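# Remove the cord tied around a flower bunch

## Task

Get the cord off the bunch of flowers, leaving the stems unbent and the blooms uncrushed.

## Robot and tools

Robot: two arms, left_arm and right_arm, each with a two-finger gripper and a wrist camera whose cable counts as part of the hand. Scene frame: origin at table-top height midway between the nominal bases, +z up, +x out over the table, left_arm on the +y side (names do not match image sides). Calibrated bases: left_arm at (+0.020, +0.324, 0) m, right_arm at (-0.041, -0.363, 0) m, each turned very slightly about z. Reported hand poses, velocities and targets are in that arm's own base frame; fixed cameras and the table use the scene frame. Printed positions can be a few cm off, more at long reach. A camera stand stands behind the arms, and loose objects may occasionally get nudged.

Gripper: fingers point along its +z, open and close along its y. end_effector_position is the point between the pads, about 1 cm short of the tips.

Row format (shared by execute_actions and move): one flat list of 14 numbers, each in [-1, 1]: dx, dy, dz, rx, ry, rz, opening for left_arm, then the same seven for right_arm. The first six per arm are an offset, not a pose, measured along the axes of that arm's current Hand target and counted from the Hand target at the start of the action or move. Scale: 1.0 = 0.6 m for dx, dy, dz and 180 degrees for the rotation vector rx, ry, rz. Opening is absolute: +1 fully open (0.094 m), -1 closed. Sending all six pose numbers as 0 re-requests the current Hand target; a 0 opening is a real command (half open), so repeat the present opening to leave a gripper alone.

execute_actions: actions = list of actions; each action is a table of up to 15 rows, one per 1/30 s step; a short table keeps its last row to fill 15 steps. Every row counts from the action's start pose, not the previous row, and each new action starts from the new Hand target, so a repeated offset adds up. cameras: list of names, ["all"], [] or null; images come only with an empty actions list (default all) or when requested. An unknown camera name invalidates the call. An empty list also reports the scene number and the fields other results may omit.

move: target = one 14-number row or a list of up to 15 rows, all offsets from the same starting Hand targets. Grippers go in straight lines, all paths ending together, at least 0.5 s and cut off at 10 s. speed: m/s per arm path, 0.002 to 2.9, default 0.25 (rotation up to twice that in rad/s); one value or one per target. blend: metres of corner rounding per target; 0 means stop at each. opening_speed: rate along the -1..+1 scale per second, at least 0.2; use it to close gently on fragile things. grip_force: newtons per pad, 10 to 50, one value or one per arm; it persists; lower force closes slowly. blocking=false returns after about 0.5 s while the move continues. Moves do not avoid obstacles or the other arm; faster moves lag, stray and hit harder, and targets set past a contact press harder. Keep paths away from an arm's own base. Result adds a "move:" line: done, off_target, moving, held, fault, plus limits (paced = pose clipped, held = steps withheld). Done means within 10 mm and 2 degrees; neither done nor off_target says anything about contact.

wait: seconds 0 to 10; arms hold last command; a running move continues. stop: brakes a running move (needs room). zoom_image: camera (cam_head_left, cam_head_right, cam_high, cam_low, cam_left_wrist, cam_right_wrist) and region [x0, y0, x1, y1] in pixels, at most 504 by 504, from the newest images. finished_scene: scene = current scene number; irreversible; the cord must stay off with the robot released.

Control behaviour: each step the commanded orientation is clipped to within 40 degrees of the measured one. Friction and weight can leave a gripper resting centimetres short; the next command asks again, and if still short send the remaining distance as an offset. An arm blocked by something keeps pushing until commanded back past its gripper. Near the first joint's axis small hand motions can swing the whole arm.

Results: Hand target (base of next offsets), end_effector_position/quat, Joint positions (last = measured opening in m), grip_measured (opening on the -1..+1 scale; reads up to ~2.5 mm wide when empty), Joint velocities (may be dropped when all within noise), Joint torques (include own weight; joints 1-3 wrap at ±28 N m), Tool commands, motor temperatures, and for execute_actions some per-step positions. MOTOR HOT appears at 75 °C; at 90 °C the arm folds and idles; at 100 °C it collapses. Holding loads, stretched poses and pushing against unreachable targets heat motors.

Gripping: below first contact each pad gains about 1 N per 0.001 of commanded closing, then jumps to the force limit near 20 N. Crushable items squash more the lower the command, so close slowly and only slightly below contact on the cord, and keep pads off blooms and stems. Release by commanding well above grip_measured.

Avoid: dropping anything or letting anything leave the table, releasing moving items, hard hits on fixed or heavy objects, strong pushes, arm-to-arm contact (including one gripper closing on the other's fingers), strain on camera cables, and arm stops.

Cameras (672x504 each): cam_head_left and cam_head_right on one bar behind, cam_high above facing back toward the arms, cam_low near table level in front, plus the two wrist cameras. Calibration follows OpenCV conventions and may be off by a couple of degrees or millimetres.

Each tool is called after "Emit:" by a JSON object that holds its "method" and its "body".

## Session

Emit:
{"method": "execute_actions", "body": {"actions": []}}

Emit:
{"method": "zoom_image", "body": {"camera": "cam_high", "region": [200, 220, 400, 370]}}

Emit:
{"method": "zoom_image", "body": {"camera": "cam_head_right", "region": [280, 270, 480, 420]}}

Emit:
{"method": "zoom_image", "body": {"camera": "cam_head_left", "region": [280, 270, 480, 420]}}

Scene clock: 0.00 s.
left_arm: end_effector_position=(+0.4036, +0.0541, +0.1281) grip_measured=+1.000 end_effector_quat_wxyz=(+0.614, -0.117, +0.776, +0.089) | right_arm: end_effector_position=(+0.4082, +0.0211, +0.1233) grip_measured=+1.000 end_effector_quat_wxyz=(+0.603, -0.065, +0.794, +0.040)
Joint positions: left_arm=[0.009 1.526 0.398 0.885 -0.277 -0.073 0.094] | right_arm=[-0.023 1.51 0.412 0.822 -0.165 -0.062 0.094]
Joint velocities: within noise
Joint torques (N m): no reading
Motor temperatures (°C): left_arm=[29 28 33 29 28 28 27] | right_arm=[26 29 36 28 28 27 27]
Heat: left arm: 33 °C; right arm: 36 °C.
Hand target: left_arm +0.4036, +0.0543, +0.1279; +0.612, -0.117, +0.777, +0.090 | right_arm +0.4096, +0.0213, +0.1273; +0.606, -0.066, +0.791, +0.040
Tool commands: left_gripper/opening=+1.0 right_gripper/opening=+1.0
camera_calibration:
cam_left_wrist: T_world_to_cam=[[0.249933, -0.964467, 0.0856521, -0.0645019], [-0.595626, -0.222886, -0.77172, 0.38387], [0.763389, 0.141862, -0.630169, -0.151934], [0, 0, 0, 1]] pos_world=[0.360749, 0.0449028, 0.206021]
cam_right_wrist: T_world_to_cam=[[0.126626, -0.989494, 0.0697629, -0.0422053], [-0.66995, -0.137175, -0.729623, 0.395904], [0.731528, 0.0456519, -0.680282, -0.13222], [0, 0, 0, 1]] pos_world=[0.367303, 0.0185824, 0.201859]

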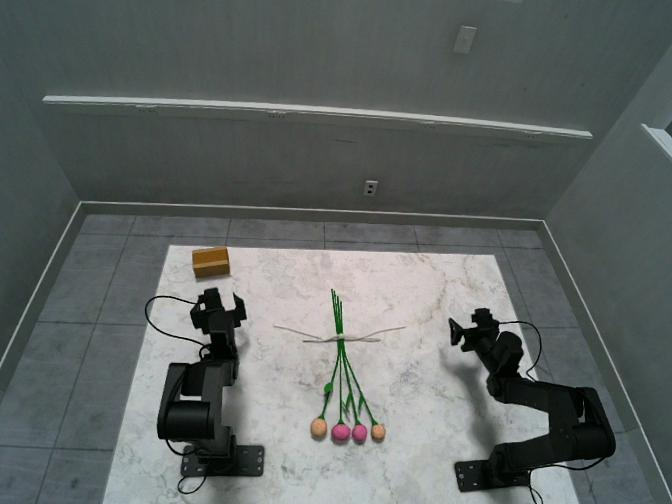

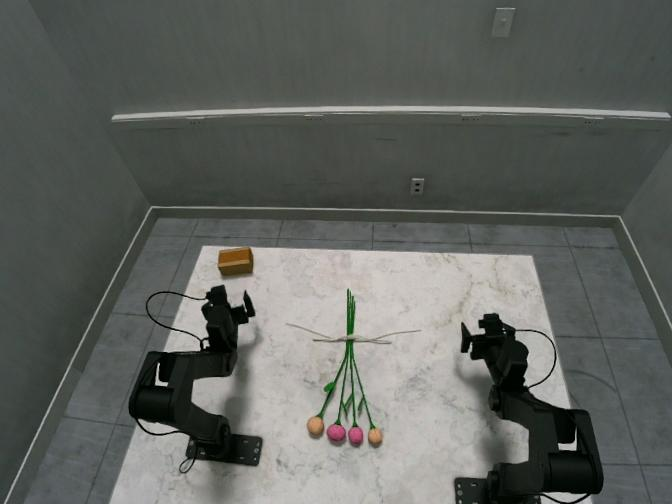

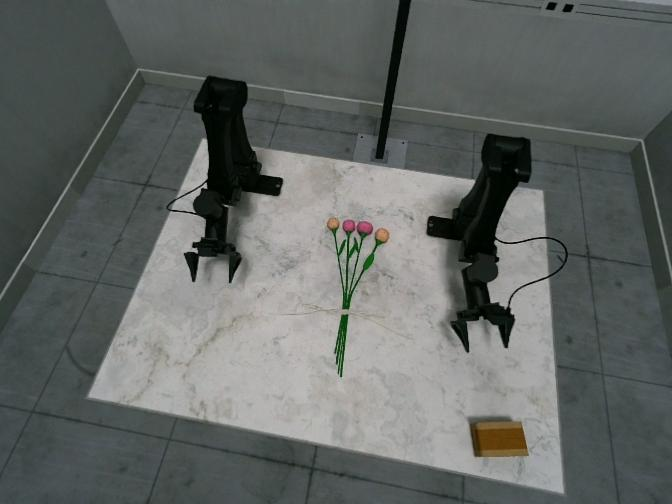

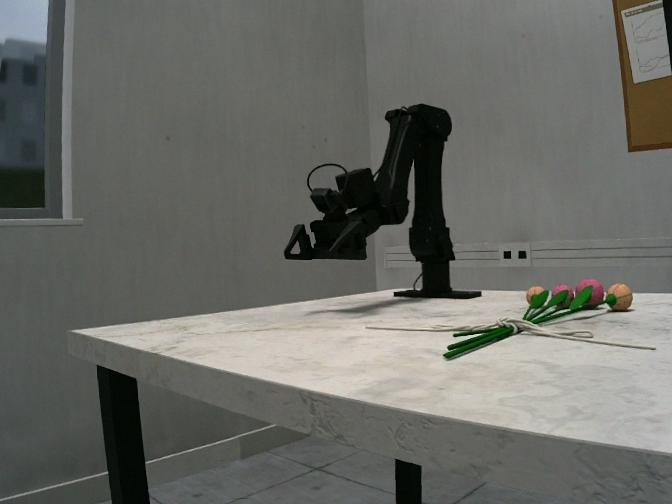

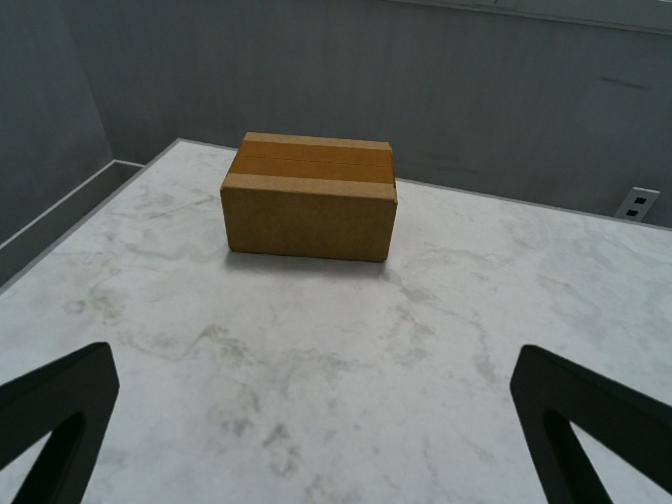

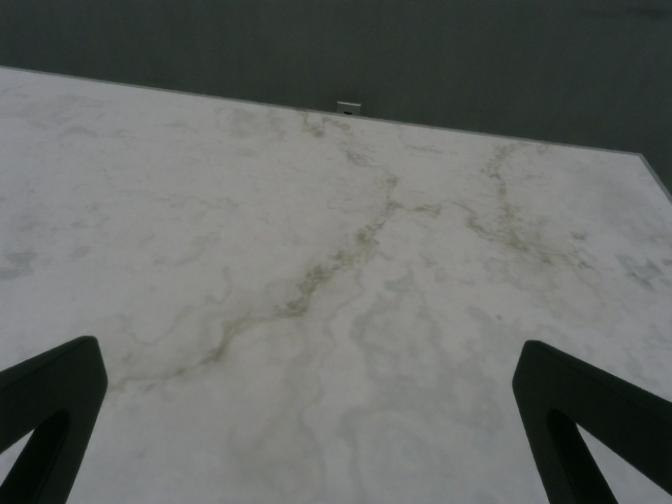

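Scaled by 2.520.

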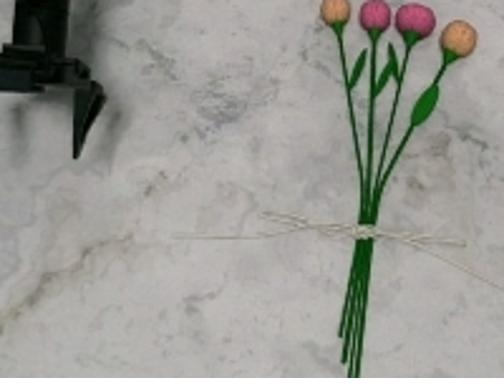

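Scaled by 2.520.

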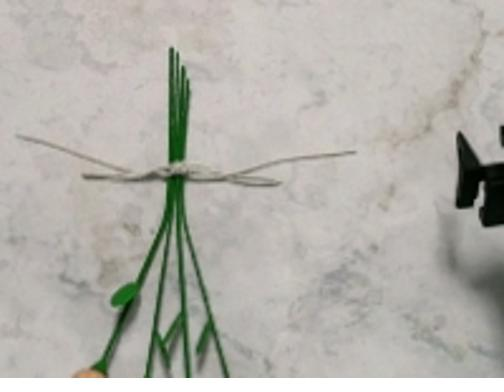

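Scaled by 2.520.

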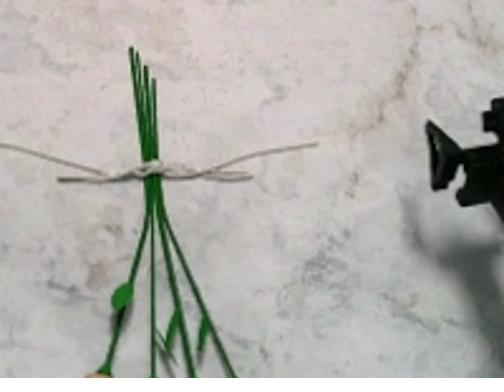

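Emit:
{"method": "move", "body": {"target": [0.0603,-0.2642,-0.1895,0.3878,0.2884,0.4939,0,-0.0032,0.2935,0.0392,-0.2947,0.3364,-0.3775,0], "cameras": ["cam_left_wrist","cam_right_wrist"]}}

Scene clock: 21.23 s.
left_arm: end_effector_position=(+0.3347, -0.1326, +0.1211) grip_measured=+0.002 end_effector_quat_wxyz=(+0.008, +0.704, +0.710, -0.001) | right_arm: end_effector_position=(+0.4050, +0.1979, +0.1266) grip_measured=+0.002 end_effector_quat_wxyz=(-0.017, +0.703, -0.711, +0.003)
Joint positions: left_arm=[-0.376 1.896 1.667 -1.328 0.007 1.186 0.047] | right_arm=[0.45 2.313 2.33 -1.553 -0.006 -1.109 0.047]
Joint torques (N m): left_arm=[-0.13 -6.35 8.13 0.49 -0.09 0.07] | right_arm=[0.27 -8.21 8.32 0.01 0.03 -0.07]
Heat: left arm: 35 °C; right arm: 37 °C.
Hand target: left_arm +0.3361, -0.1321, +0.1200; +0.000, +0.707, +0.707, +0.000 | right_arm +0.4058, +0.1987, +0.1203; +0.000, +0.707, -0.707, +0.000
Off the commanded pose: left_arm 0.002 m, 1 deg | right_arm 0.006 m, 2 deg.
joint sent to its limit (right arm) — joint 4 (wrist pitch), lower limit. The joint targets still meet the commanded pose.
move: done
camera_calibration:
cam_left_wrist: T_world_to_cam=[[-0.995864, -0.0761696, 0.0495291, 0.312449], [-0.0477793, 0.902714, 0.42758, 0.1164], [-0.0772792, 0.423445, -0.90262, 0.274396], [0, 0, 0, 1]] pos_world=[0.337923, -0.197468, 0.18243]
cam_right_wrist: T_world_to_cam=[[0.997194, 0.033181, 0.0671054, -0.421793], [0.0000278406, -0.896569, 0.442904, 0.150813], [0.0748606, -0.44166, -0.894054, 0.253803], [0, 0, 0, 1]] pos_world=[0.401606, 0.261304, 0.188422]
Images, in order (width x height): cam_left_wrist 672x504, cam_right_wrist 672x504.

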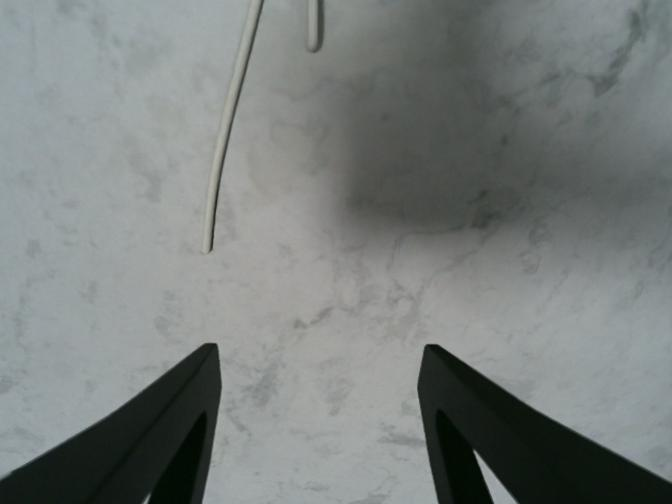

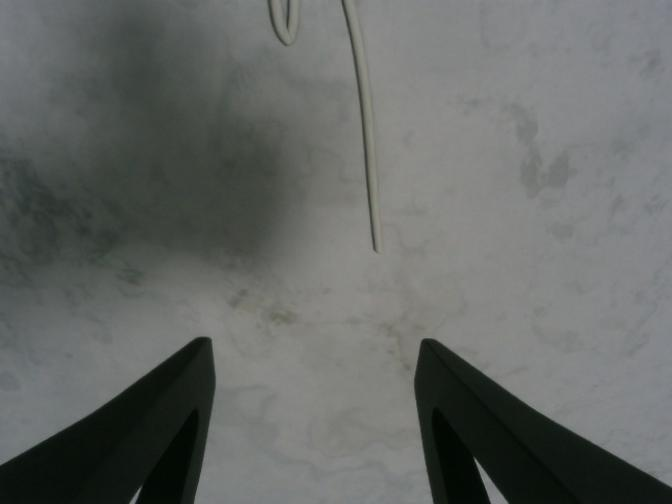

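Emit:
{"method": "move", "body": {"target": [[-0.005,0.0755,0.1333,0,0,0,-0.3,-0.001,-0.0482,0.1338,0,0,0,-0.3],[-0.005,0.0755,0.193,0,0,0,-0.3,-0.001,-0.0482,0.194,0,0,0,-0.3]], "speed": [0.15,0.05], "cameras": ["cam_left_wrist","cam_right_wrist","cam_low"]}}

Scene clock: 27.53 s.
left_arm: end_effector_position=(+0.3841, -0.1387, +0.0155) grip_measured=-0.298 end_effector_quat_wxyz=(+0.012, +0.706, +0.708, +0.002) | right_arm: end_effector_position=(+0.4363, +0.2040, +0.0228) grip_measured=-0.298 end_effector_quat_wxyz=(-0.017, +0.706, -0.708, +0.004)
Joint positions: left_arm=[-0.346 2.138 1.595 -1.004 0.006 1.221 0.033] | right_arm=[0.433 2.439 2.135 -1.232 -0.005 -1.134 0.033]
Joint torques (N m): left_arm=[0.2 -7.91 5.14 0.79 -0.08 0.06] | right_arm=[-0.57 -8.85 5.01 0.32 0.02 -0.08]
Heat: left arm: 35 °C; right arm: 38 °C.
Hand target: left_arm +0.3812, -0.1350, +0.0041; -0.001, +0.707, +0.707, +0.000 | right_arm +0.4347, +0.1995, +0.0038; +0.000, +0.707, -0.707, +0.000
Off the commanded pose: left_arm 0.012 m, 1 deg | right_arm 0.020 m, 2 deg.
move: off_target (left_arm, right_arm)
camera_calibration:
cam_left_wrist: T_world_to_cam=[[-0.996625, -0.0715821, 0.0401724, 0.367409], [-0.0477251, 0.9035, 0.425923, 0.169604], [-0.0667842, 0.422569, -0.903867, 0.18135], [0, 0, 0, 1]] pos_world=[0.386375, -0.20357, 0.0769184]
cam_right_wrist: T_world_to_cam=[[0.996755, 0.041953, 0.068702, -0.447747], [0.00709273, -0.895908, 0.444184, 0.198957], [0.0801855, -0.442255, -0.893298, 0.159115], [0, 0, 0, 1]] pos_world=[0.432124, 0.2674, 0.0845244]
Images, in order (width x height): cam_low 672x504, cam_left_wrist 672x504, cam_right_wrist 672x504.

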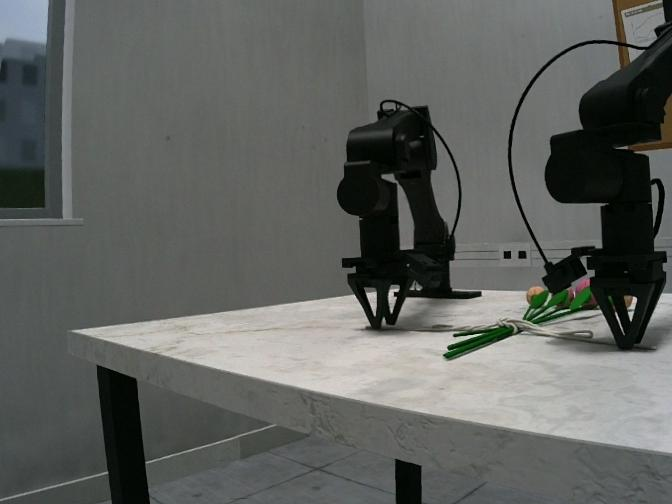

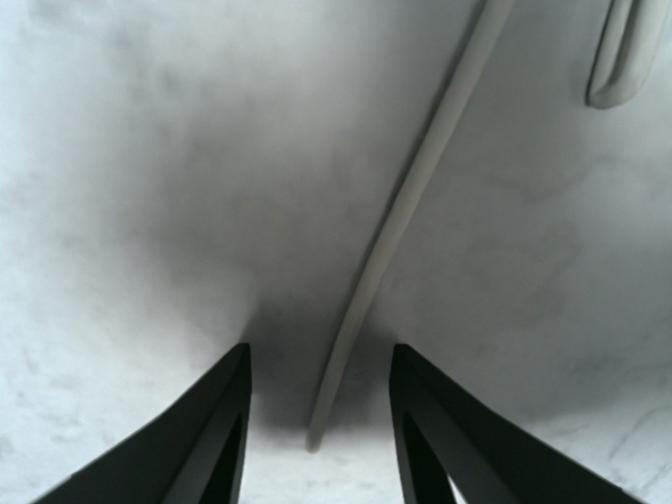

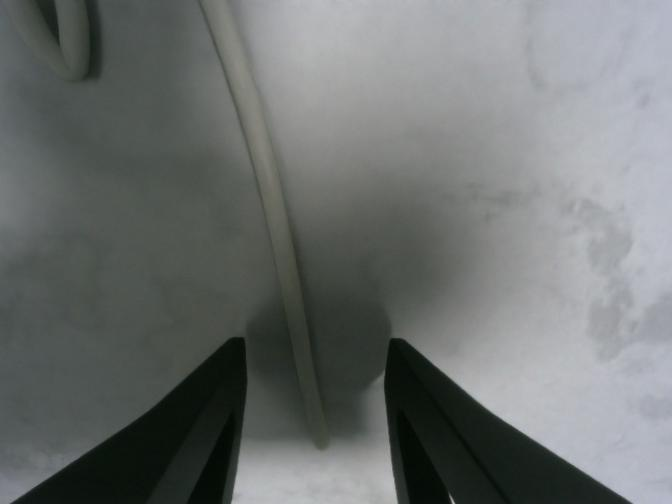

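Emit:
{"method": "move", "body": {"target": [[0,0,0.006,0,0,0,-0.3,0,0,0.018,0,0,0,-0.3],[0,0,0.006,0,0,0,-1,0,0,0.018,0,0,0,-1]], "speed": 0.04, "opening_speed": 0.6, "cameras": ["cam_left_wrist","cam_right_wrist"]}}

Scene clock: 30.73 s.
left_arm: end_effector_position=(+0.3852, -0.1392, +0.0141) grip_measured=-0.972 end_effector_quat_wxyz=(+0.015, +0.706, +0.708, +0.004) | right_arm: end_effector_position=(+0.4362, +0.2039, +0.0174) grip_measured=-0.941 end_effector_quat_wxyz=(-0.018, +0.706, -0.708, +0.004)
Joint positions: left_arm=[-0.346 2.138 1.589 -0.991 0.006 1.221 0.001] | right_arm=[0.433 2.439 2.113 -1.209 -0.005 -1.135 0.003]
Joint torques (N m): left_arm=[0.18 -7.58 5.01 0.8 -0.08 0.06] | right_arm=[-0.58 -8.46 4.08 0.51 0 -0.06]
Heat: left arm: 35 °C; right arm: 37 °C.
Hand target: left_arm +0.3813, -0.1350, +0.0006; +0.000, +0.707, +0.707, +0.000 | right_arm +0.4346, +0.1995, -0.0070; +0.000, +0.707, -0.707, +0.000
Off the commanded pose: left_arm 0.015 m, 2 deg | right_arm 0.025 m, 2 deg.
move: off_target (left_arm, right_arm); target 2's new opening was sent with right_arm's hand 0.025 m and 2 deg from that target
camera_calibration:
cam_left_wrist: T_world_to_cam=[[-0.996894, -0.0711104, 0.0338606, 0.368843], [-0.0501327, 0.904487, 0.423545, 0.171748], [-0.0607449, 0.420531, -0.905242, 0.177788], [0, 0, 0, 1]] pos_world=[0.387107, -0.203881, 0.0757091]
cam_right_wrist: T_world_to_cam=[[0.996659, 0.0422267, 0.0699134, -0.447297], [0.00680467, -0.895937, 0.444129, 0.201448], [0.0813921, -0.442169, -0.893231, 0.153624], [0, 0, 0, 1]] pos_world=[0.431928, 0.2673, 0.0790245]
Images, in order (width x height): cam_left_wrist 672x504, cam_right_wrist 672x504.

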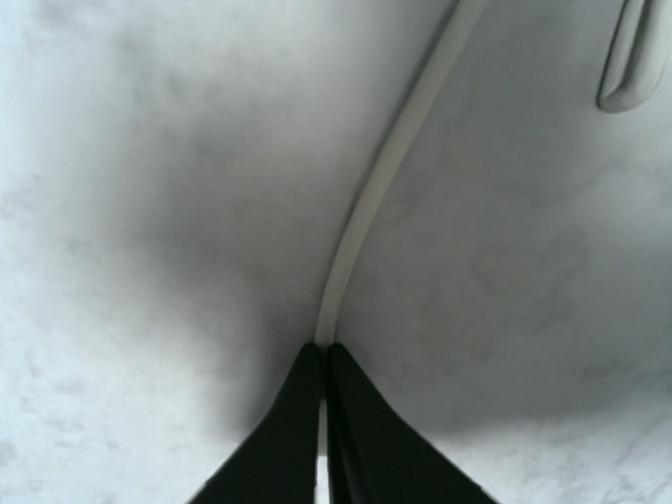

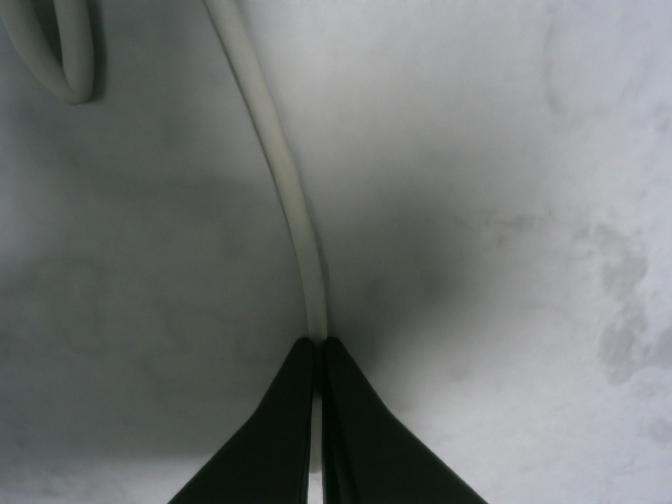

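Emit:
{"method": "move", "body": {"target": [[0,0,-0.06,0,0,0,-1,0,0,-0.073,0,0,0,-1],[0.2667,-0.05,-0.06,0,0,0,-1,0.2667,0.0667,-0.073,0,0,0,-1]], "blend": [0.01,0], "speed": [0.06,0.08], "cameras": ["cam_head_left","cam_head_right","cam_high","cam_low"]}}

Emit:
{"method": "zoom_image", "body": {"camera": "cam_head_right", "region": [300, 300, 400, 375]}}

Emit:
{"method": "zoom_image", "body": {"camera": "cam_low", "region": [400, 250, 600, 370]}}

Scene clock: 37.87 s.
left_arm: end_effector_position=(+0.3525, +0.0247, +0.0318) grip_measured=-0.977 end_effector_quat_wxyz=(-0.005, +0.704, +0.710, -0.008) | right_arm: end_effector_position=(+0.3922, +0.0400, +0.0230) grip_measured=-0.945 end_effector_quat_wxyz=(+0.016, +0.704, -0.710, -0.014)
Joint positions: left_arm=[0.069 1.956 1.389 -1.022 0.003 1.63 0.001] | right_arm=[0.099 2.138 1.626 -1.1 -0.001 -1.464 0.003]
Joint torques (N m): left_arm=[-0.14 -9.83 4.85 0.68 -0.06 0.07] | right_arm=[-0.32 -12.66 4.52 0.15 -0.02 -0.05]
Heat: left arm: 35 °C; right arm: 37 °C.
Hand target: left_arm +0.3513, +0.0250, +0.0368; +0.000, +0.707, +0.707, +0.000 | right_arm +0.3945, +0.0394, +0.0367; +0.000, +0.707, -0.707, +0.000
Off the commanded pose: left_arm 0.005 m, 1 deg | right_arm 0.014 m, 2 deg.
move: off_target (right_arm)
Images, in order (width x height): cam_head_left 672x504, cam_head_right 672x504, cam_high 672x504, cam_low 672x504.

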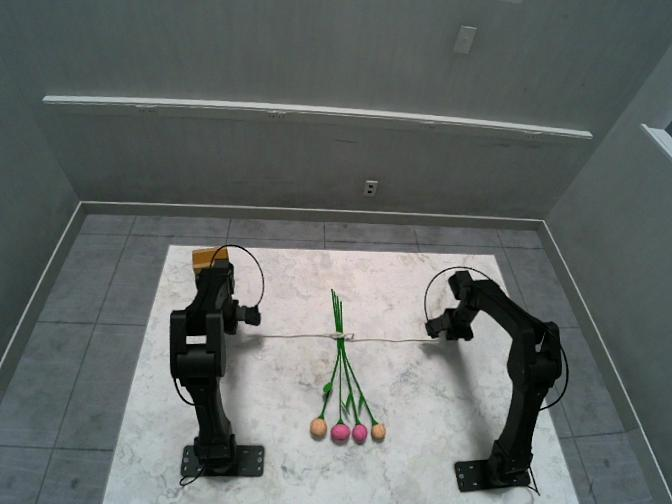

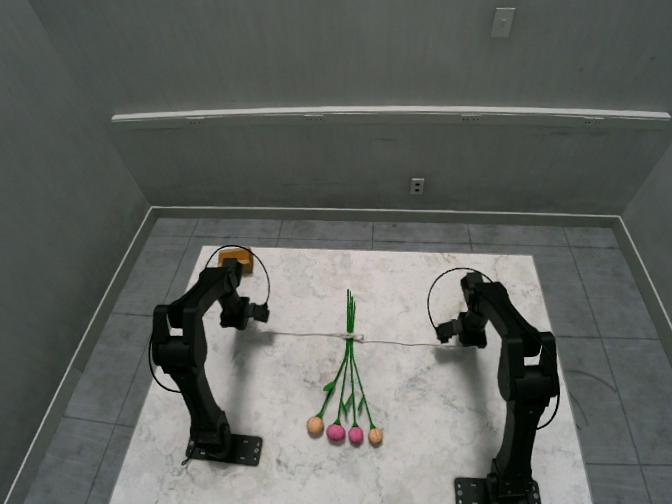

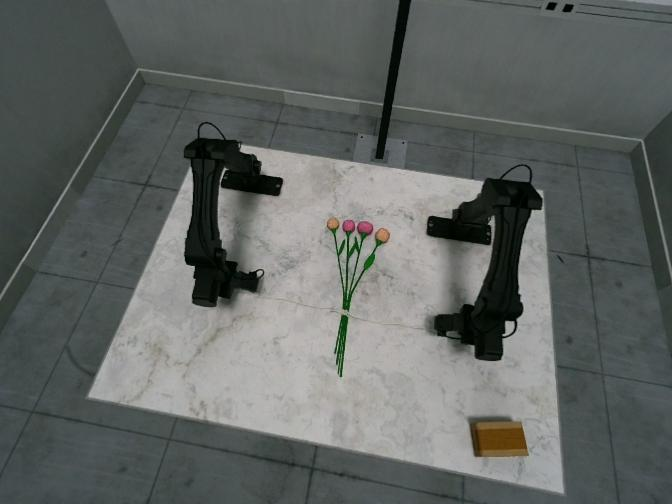

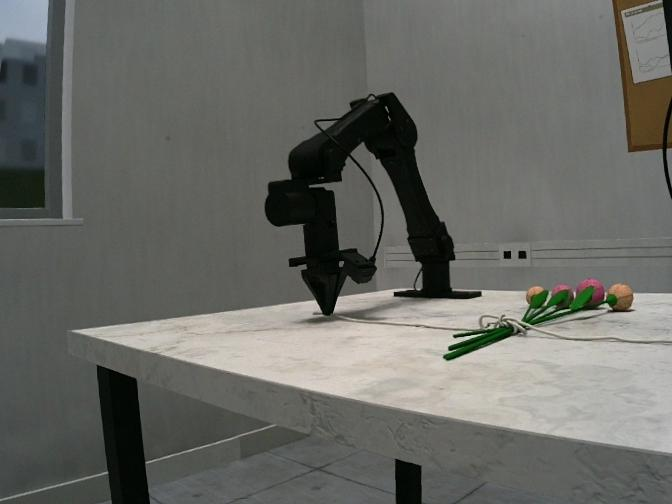

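Scaled by 5.040.

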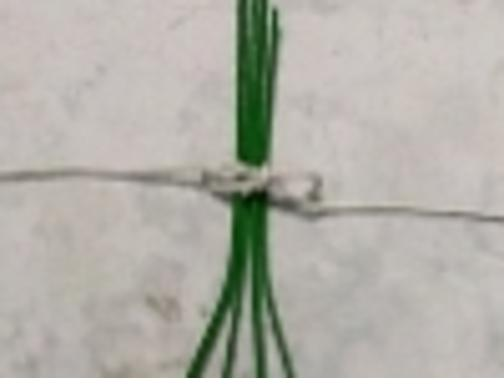

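Scaled by 2.520.

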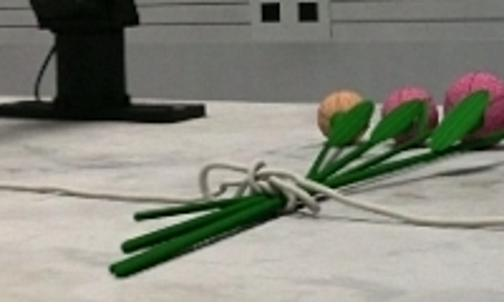

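Emit:
{"method": "move", "body": {"target": [0.0833,0,0,0,0,0,-1,0.0833,0,0,0,0,0,-1], "speed": 0.06, "cameras": ["cam_head_left","cam_head_right","cam_high","cam_low"]}}

Emit:
{"method": "zoom_image", "body": {"camera": "cam_head_right", "region": [300, 300, 400, 375]}}

Emit:
{"method": "zoom_image", "body": {"camera": "cam_low", "region": [400, 250, 600, 370]}}

Scene clock: 40.50 s.
left_arm: end_effector_position=(+0.3458, +0.0726, +0.0318) grip_measured=-0.977 end_effector_quat_wxyz=(-0.004, +0.705, +0.709, -0.008) | right_arm: end_effector_position=(+0.3923, -0.0084, +0.0229) grip_measured=-0.945 end_effector_quat_wxyz=(+0.014, +0.705, -0.709, -0.015)
Joint positions: left_arm=[0.206 1.956 1.389 -1.022 0.003 1.77 0.001] | right_arm=[-0.025 2.131 1.614 -1.095 -0.001 -1.591 0.003]
Joint torques (N m): left_arm=[-0.02 -7.94 7.72 0.57 -0.06 0.08] | right_arm=[-0.5 -12.63 4.55 0.16 -0.02 -0.07]
Heat: left arm: 35 °C; right arm: 37 °C.
Hand target: left_arm +0.3513, +0.0749, +0.0368; +0.000, +0.707, +0.707, +0.000 | right_arm +0.3944, -0.0105, +0.0367; +0.000, +0.707, -0.707, +0.000
Off the commanded pose: left_arm 0.008 m, 1 deg | right_arm 0.014 m, 2 deg.
move: off_target (right_arm)
Images, in order (width x height): cam_head_left 672x504, cam_head_right 672x504, cam_high 672x504, cam_low 672x504.

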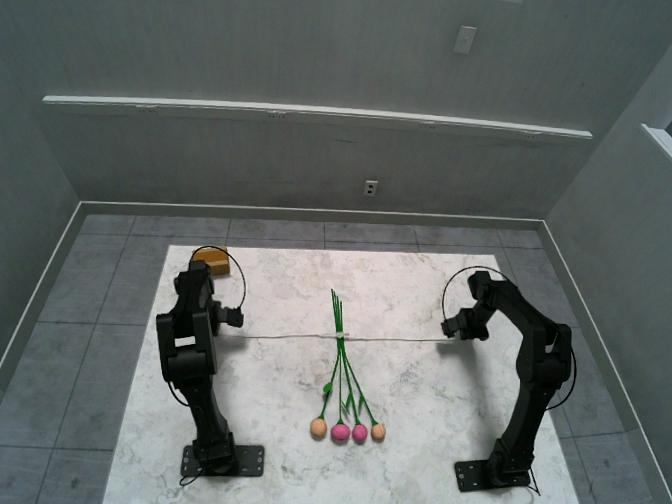

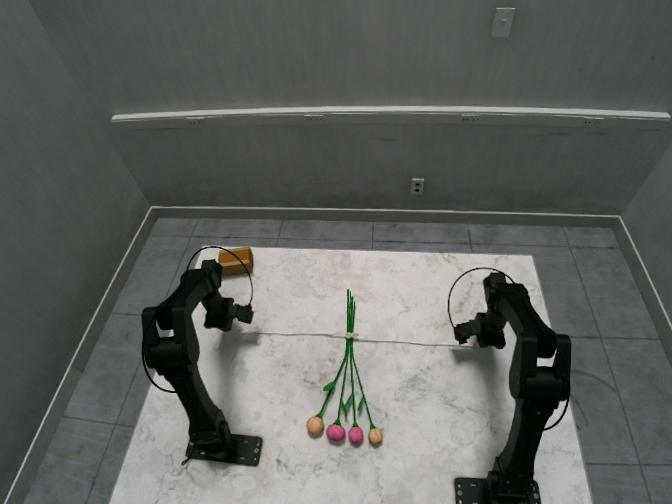

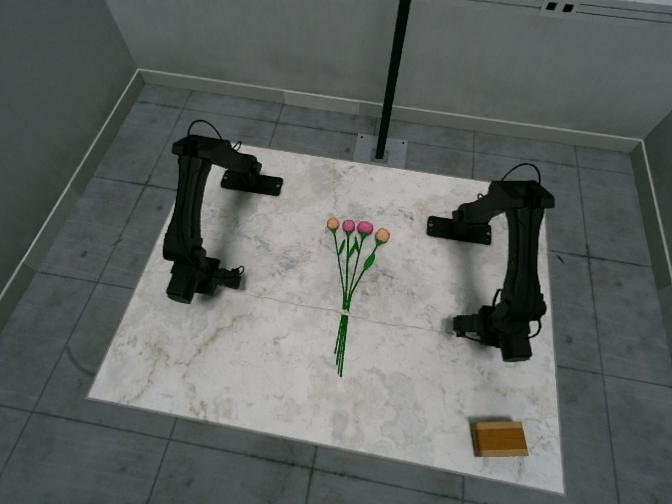

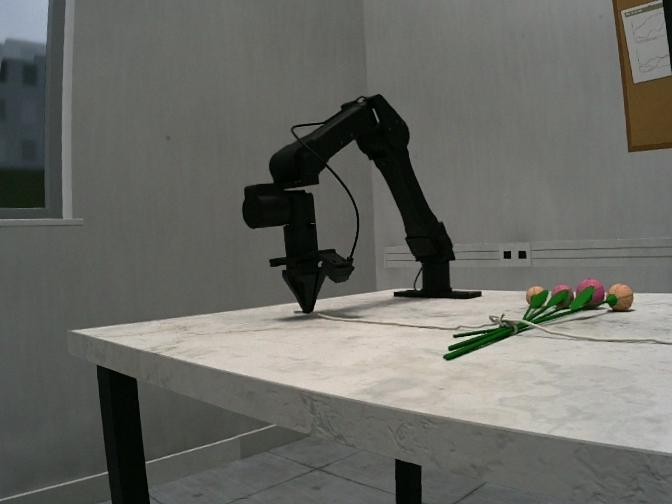

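Scaled by 5.040.

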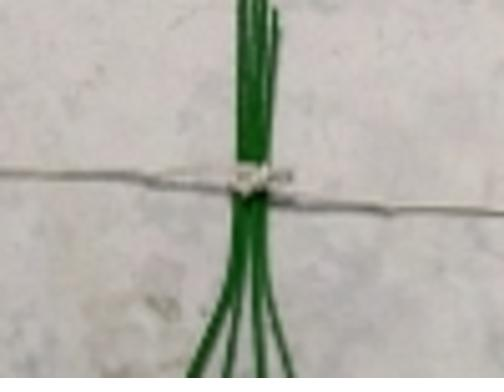

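Scaled by 2.520.

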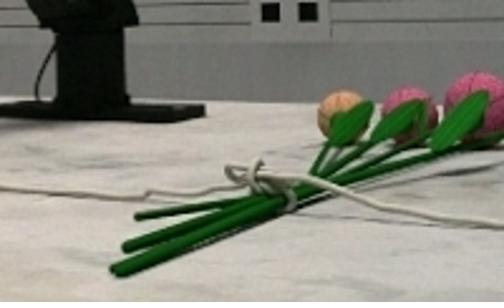

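Emit:
{"method": "move", "body": {"target": [0.0667,0,0,0,0,-0.08,-1,0.0667,0,0,0,0,0,-1], "speed": 0.05, "cameras": ["cam_head_right","cam_high","cam_low"]}}

Emit:
{"method": "zoom_image", "body": {"camera": "cam_head_right", "region": [300, 300, 400, 375]}}

Emit:
{"method": "zoom_image", "body": {"camera": "cam_low", "region": [400, 250, 600, 370]}}

Scene clock: 44.47 s.
left_arm: end_effector_position=(+0.3520, +0.1124, +0.0392) grip_measured=-0.977 end_effector_quat_wxyz=(+0.007, +0.617, +0.787, +0.007) | right_arm: end_effector_position=(+0.3896, -0.0468, +0.0229) grip_measured=-0.945 end_effector_quat_wxyz=(+0.012, +0.706, -0.708, -0.017)
Joint positions: left_arm=[0.308 1.972 1.442 -1.022 0.003 1.637 0.001] | right_arm=[-0.123 2.131 1.614 -1.095 -0.001 -1.691 0.003]
Joint torques (N m): left_arm=[0.34 -6.63 7.86 0.48 -0.05 -0.04] | right_arm=[-0.8 -11.78 5.96 0.1 -0.01 -0.07]
Heat: left arm: 35 °C; right arm: 37 °C.
Hand target: left_arm +0.3513, +0.1149, +0.0366; +0.000, +0.613, +0.790, +0.000 | right_arm +0.3944, -0.0506, +0.0367; +0.000, +0.707, -0.707, +0.000
Off the commanded pose: left_arm 0.004 m, 1 deg | right_arm 0.015 m, 2 deg.
move: off_target (right_arm)
Images, in order (width x height): cam_head_right 672x504, cam_high 672x504, cam_low 672x504.

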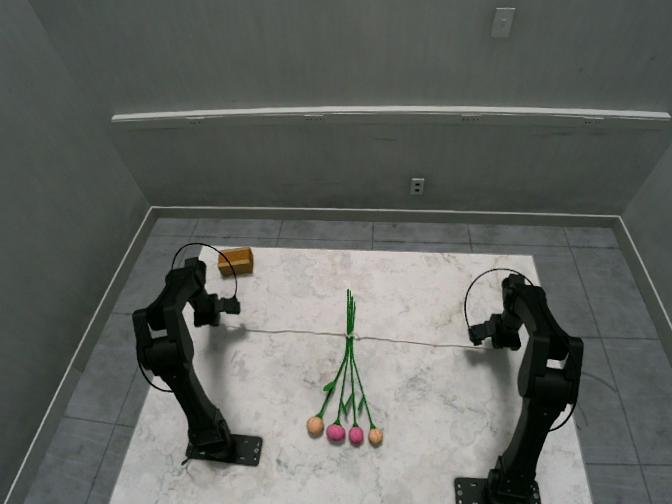

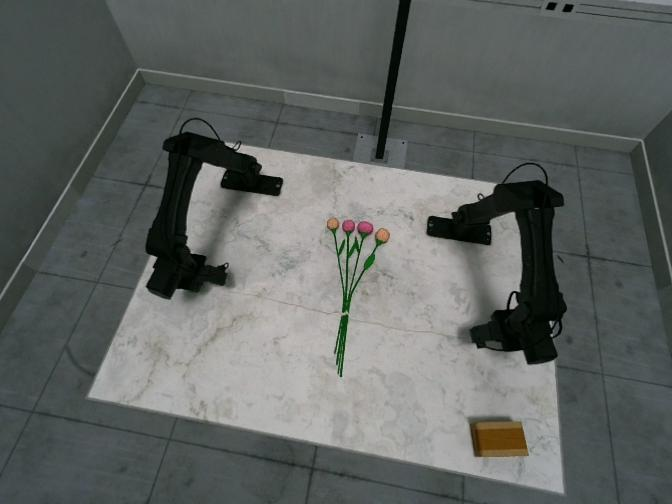

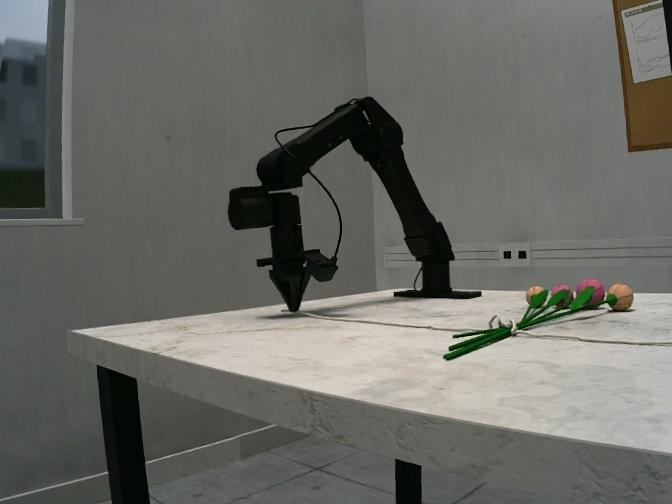

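Scaled by 5.040.

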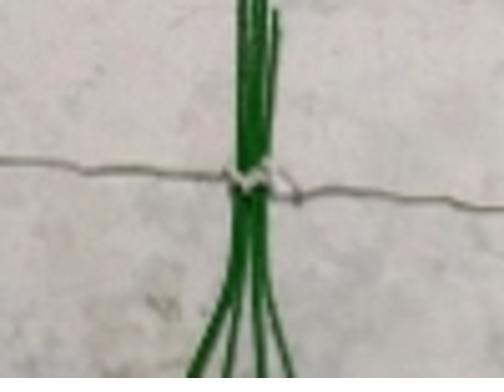

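Scaled by 2.520.

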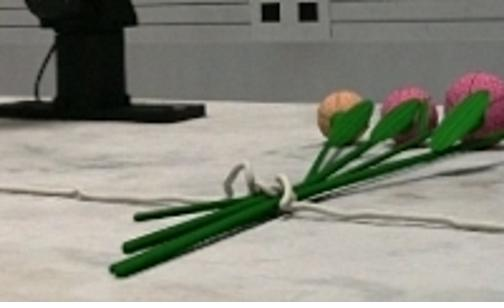

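Emit:
{"method": "move", "body": {"target": [[0,0,0.042,0,0,0,-1,0,0,0,0,0,0,-1],[0,0,0.042,0,0,0,-0.3,0,0,0,0,0,0,-1]], "speed": 0.06, "opening_speed": 1.0, "cameras": ["cam_left_wrist"]}}

Scene clock: 52.43 s.
left_arm: end_effector_position=(+0.3564, +0.1139, +0.0211) grip_measured=-0.302 end_effector_quat_wxyz=(+0.008, +0.616, +0.787, +0.009) | right_arm: end_effector_position=(+0.3896, -0.0469, +0.0229) grip_measured=-0.945 end_effector_quat_wxyz=(+0.012, +0.706, -0.708, -0.017)
Joint positions: left_arm=[0.308 2.006 1.416 -0.956 0.003 1.637 0.033] | right_arm=[-0.123 2.131 1.614 -1.095 -0.001 -1.692 0.003]
Joint torques (N m): left_arm=[0.31 -7.01 5.09 0.76 -0.05 -0.04] | right_arm=[-0.73 -11.77 5.96 0.1 -0.02 -0.08]
Motor temperatures (°C): left_arm=[29 32 35 30 28 28 28] | right_arm=[26 34 37 29 28 27 28]
Heat: left arm: 35 °C; right arm: 37 °C.
Hand target: left_arm +0.3514, +0.1150, +0.0116; +0.000, +0.613, +0.790, +0.000 | right_arm +0.3944, -0.0505, +0.0367; +0.000, +0.707, -0.707, +0.000
Off the commanded pose: left_arm 0.011 m, 2 deg | right_arm 0.015 m, 2 deg.
move: off_target (left_arm, right_arm); target 2's new opening was sent with left_arm's hand 0.011 m and 2 deg from that target
camera_calibration:
cam_left_wrist: T_world_to_cam=[[-0.951415, -0.305971, 0.0345115, 0.368326], [-0.261002, 0.860855, 0.436813, 0.0182943], [-0.163361, 0.406583, -0.89889, 0.113954], [0, 0, 0, 1]] pos_world=[0.373821, 0.0506165, 0.0817291]
Images, in order (width x height): cam_left_wrist 672x504.

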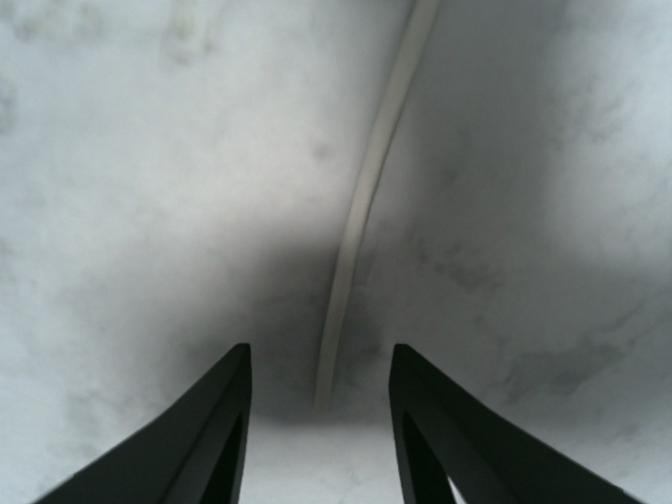

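Emit:
{"method": "move", "body": {"target": [[0,0,-0.2,0,0,0,-0.3,0,0,0,0,0,0,-1],[-0.6643,-0.2275,-0.2,0,0,-0.42,0.1,0,0,0,0,0,0,-1]], "blend": [0.04,0], "speed": 0.2, "cameras": ["cam_left_wrist","cam_head_right","cam_high"]}}

Scene clock: 60.17 s.
left_arm: end_effector_position=(+0.3163, -0.3062, +0.1358) grip_measured=+0.098 end_effector_quat_wxyz=(+0.013, +0.005, +1.000, -0.014) | right_arm: end_effector_position=(+0.3896, -0.0469, +0.0229) grip_measured=-0.945 end_effector_quat_wxyz=(+0.012, +0.706, -0.708, -0.017)
Joint positions: left_arm=[-0.771 2.253 2.264 -1.543 0.002 -0.761 0.052] | right_arm=[-0.123 2.131 1.614 -1.095 -0.001 -1.692 0.003]
Joint torques (N m): left_arm=[0.27 -8.62 7.92 0.56 -0.03 -0.07] | right_arm=[-0.73 -11.77 5.97 0.09 -0.02 -0.07]
Heat: left arm: 36 °C; right arm: 37 °C.
Hand target: left_arm +0.3183, -0.3051, +0.1315; +0.000, +0.000, +1.000, +0.000 | right_arm +0.3944, -0.0505, +0.0367; +0.000, +0.707, -0.707, +0.000
Off the commanded pose: left_arm 0.005 m, 2 deg | right_arm 0.015 m, 2 deg.
joint sent to its limit (left arm) — joint 4 (wrist pitch), lower limit. The joint targets still meet the commanded pose.
move: off_target (right_arm)
camera_calibration:
cam_left_wrist: T_world_to_cam=[[0.0568082, -0.994466, 0.0883782, -0.339266], [-0.909303, -0.0149855, 0.415864, 0.259109], [-0.412238, -0.103987, -0.905122, 0.304519], [0, 0, 0, 1]] pos_world=[0.380416, -0.30184, 0.197857]
Images, in order (width x height): cam_head_right 672x504, cam_high 672x504, cam_left_wrist 672x504.

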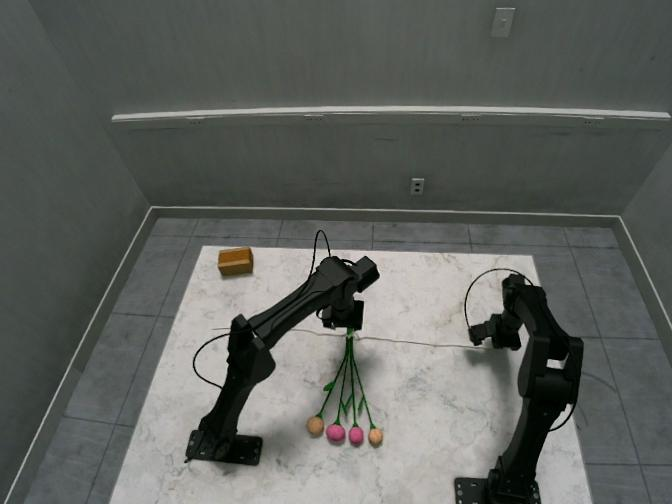

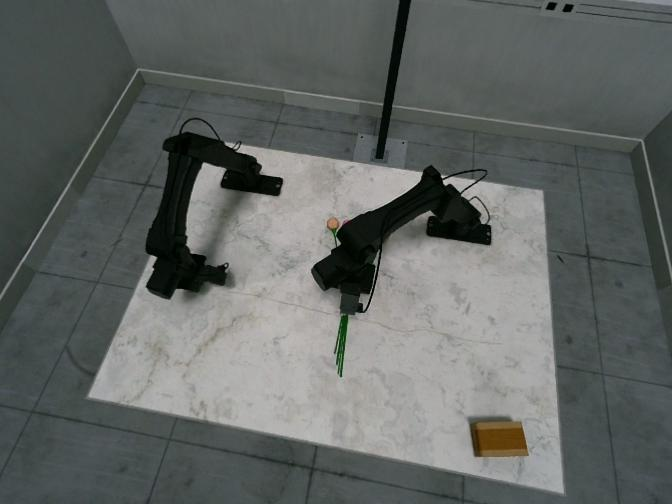

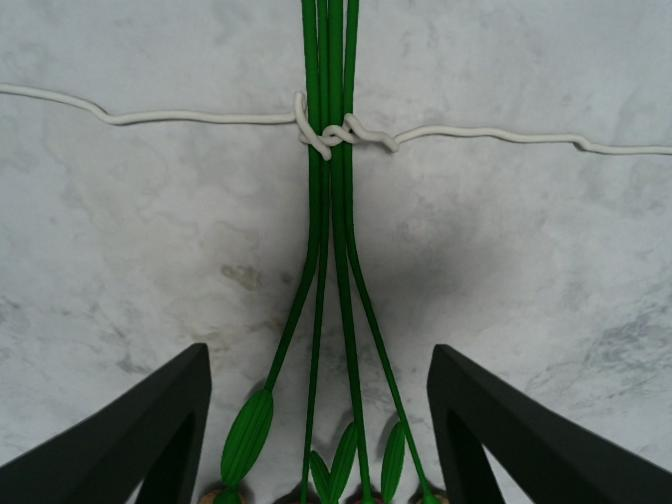

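Emit:
{"method": "move", "body": {"target": [[-0.02,-0.0133,0.13,0,0,0,0.1,0,0,0,0,0,0,-1],[-0.02,-0.0133,0.185,0,0,0,0.1,0,0,0,0,0,0,-1]], "blend": [0.01,0], "speed": [0.12,0.06], "cameras": ["cam_left_wrist"]}}

Scene clock: 64.27 s.
left_arm: end_effector_position=(+0.3302, -0.3167, +0.0337) grip_measured=+0.098 end_effector_quat_wxyz=(+0.008, +0.003, +1.000, -0.009) | right_arm: end_effector_position=(+0.3896, -0.0469, +0.0229) grip_measured=-0.945 end_effector_quat_wxyz=(+0.012, +0.706, -0.708, -0.017)
Joint positions: left_arm=[-0.766 2.326 1.979 -1.2 0.002 -0.761 0.052] | right_arm=[-0.123 2.131 1.614 -1.095 -0.001 -1.692 0.003]
Joint torques (N m): left_arm=[0.34 -9.2 5.39 0.81 -0.03 -0.01] | right_arm=[-0.76 -11.74 5.94 0.1 -0.02 -0.07]
Heat: left arm: 36 °C; right arm: 37 °C.
Hand target: left_arm +0.3302, -0.3130, +0.0205; +0.000, +0.000, +1.000, +0.000 | right_arm +0.3944, -0.0505, +0.0367; +0.000, +0.707, -0.707, +0.000
Off the commanded pose: left_arm 0.014 m, 1 deg | right_arm 0.015 m, 2 deg.
move: off_target (left_arm, right_arm)
camera_calibration:
cam_left_wrist: T_world_to_cam=[[0.0622377, -0.995006, 0.0780338, -0.343144], [-0.904945, -0.0232821, 0.424892, 0.309716], [-0.420953, -0.0970606, -0.901875, 0.221734], [0, 0, 0, 1]] pos_world=[0.394972, -0.312698, 0.0951573]
Images, in order (width x height): cam_left_wrist 672x504.

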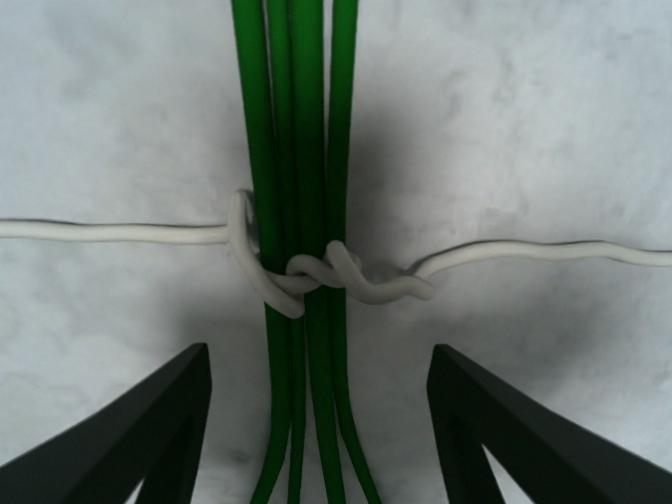

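Emit:
{"method": "move", "body": {"target": [[0,0.005,0.017,0,0,0,0.1,0,0,0,0,0,0,-1],[0,0.005,0.017,0,0,0,-0.38,0,0,0,0,0,0,-1]], "speed": 0.05, "opening_speed": 0.8, "cameras": ["cam_left_wrist"]}}

Scene clock: 67.60 s.
left_arm: end_effector_position=(+0.3307, -0.3146, +0.0233) grip_measured=-0.378 end_effector_quat_wxyz=(+0.008, +0.001, +1.000, -0.009) | right_arm: end_effector_position=(+0.3896, -0.0469, +0.0229) grip_measured=-0.945 end_effector_quat_wxyz=(+0.012, +0.706, -0.708, -0.017)
Joint positions: left_arm=[-0.762 2.326 1.938 -1.158 0.002 -0.761 0.029] | right_arm=[-0.123 2.131 1.614 -1.095 -0.001 -1.692 0.003]
Joint torques (N m): left_arm=[0.39 -9.32 5.19 0.8 -0.03 0.04] | right_arm=[-0.76 -11.74 5.97 0.09 -0.01 -0.07]
Heat: left arm: 35 °C; right arm: 37 °C.
Hand target: left_arm +0.3302, -0.3100, +0.0103; +0.000, +0.000, +1.000, +0.000 | right_arm +0.3944, -0.0505, +0.0367; +0.000, +0.707, -0.707, +0.000
Off the commanded pose: left_arm 0.014 m, 1 deg | right_arm 0.015 m, 2 deg.
move: off_target (left_arm, right_arm); target 2's new opening was sent with left_arm's hand 0.014 m and 1 deg from that target
camera_calibration:
cam_left_wrist: T_world_to_cam=[[0.0663302, -0.994696, 0.0786088, -0.341457], [-0.905053, -0.0268089, 0.424452, 0.313506], [-0.420094, -0.0992991, -0.902032, 0.211837], [0, 0, 0, 1]] pos_world=[0.39538, -0.310206, 0.0848573]
Images, in order (width x height): cam_left_wrist 672x504.

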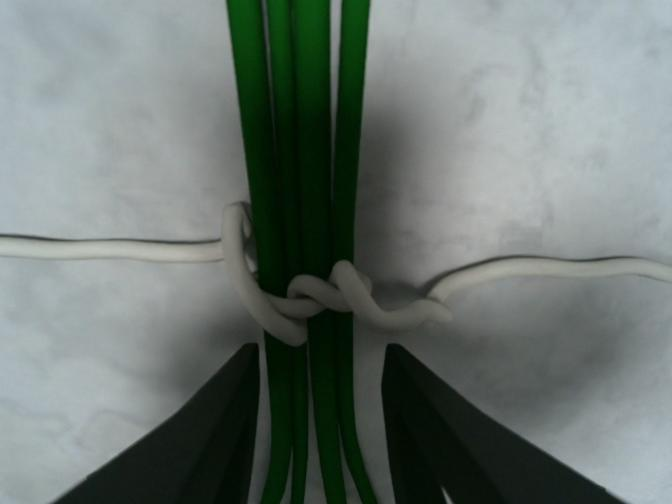

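Emit:
{"method": "move", "body": {"target": [0,0,0,0,0,0,-0.38,0.1417,0,0,0,0,0.06,-1], "speed": 0.06, "cameras": ["cam_left_wrist","cam_head_right"]}}

Scene clock: 70.97 s.
left_arm: end_effector_position=(+0.3332, -0.3188, +0.0235) grip_measured=-0.378 end_effector_quat_wxyz=(+0.013, +0.001, +1.000, -0.018) | right_arm: end_effector_position=(+0.3933, -0.1313, +0.0409) grip_measured=-0.945 end_effector_quat_wxyz=(+0.006, -0.637, +0.771, -0.006)
Joint positions: left_arm=[-0.762 2.326 1.938 -1.139 0.009 -0.761 0.029] | right_arm=[-0.326 2.143 1.707 -1.118 -0.003 -1.707 0.003]
Joint torques (N m): left_arm=[0.38 -9.31 5.31 0.64 -0.09 0.05] | right_arm=[-0.85 -7.28 8.51 -0.02 -0.01 -0.07]
Heat: left arm: 35 °C; right arm: 37 °C.
Hand target: left_arm +0.3302, -0.3101, +0.0103; +0.000, +0.000, +1.000, +0.000 | right_arm +0.3944, -0.1356, +0.0367; +0.000, -0.637, +0.771, +0.000
Off the commanded pose: left_arm 0.016 m, 3 deg | right_arm 0.006 m, 1 deg.
move: off_target (left_arm)
camera_calibration:
cam_left_wrist: T_world_to_cam=[[0.0653768, -0.993092, 0.0974333, -0.345433], [-0.908546, -0.0188635, 0.417359, 0.319402], [-0.412638, -0.115808, -0.903503, 0.20489], [0, 0, 0, 1]] pos_world=[0.39732, -0.313294, 0.0854703]
Images, in order (width x height): cam_head_right 672x504, cam_left_wrist 672x504.

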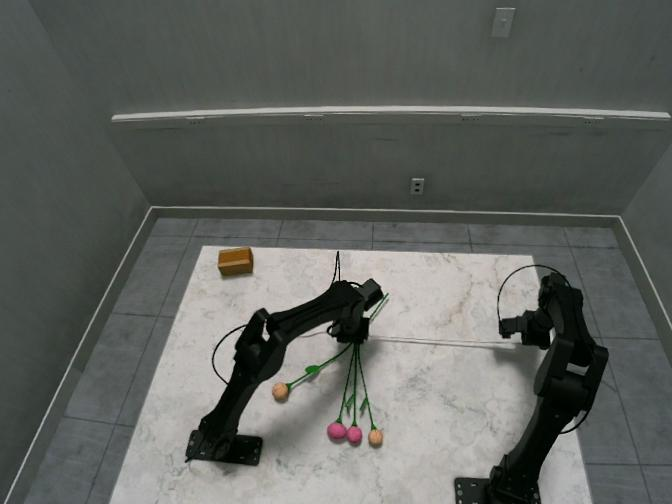

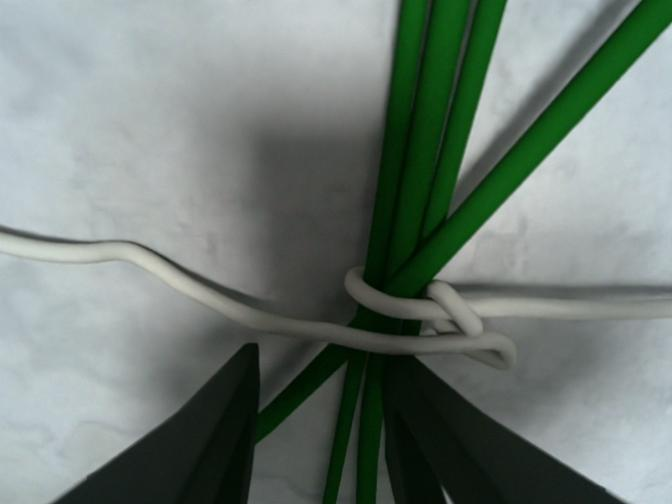

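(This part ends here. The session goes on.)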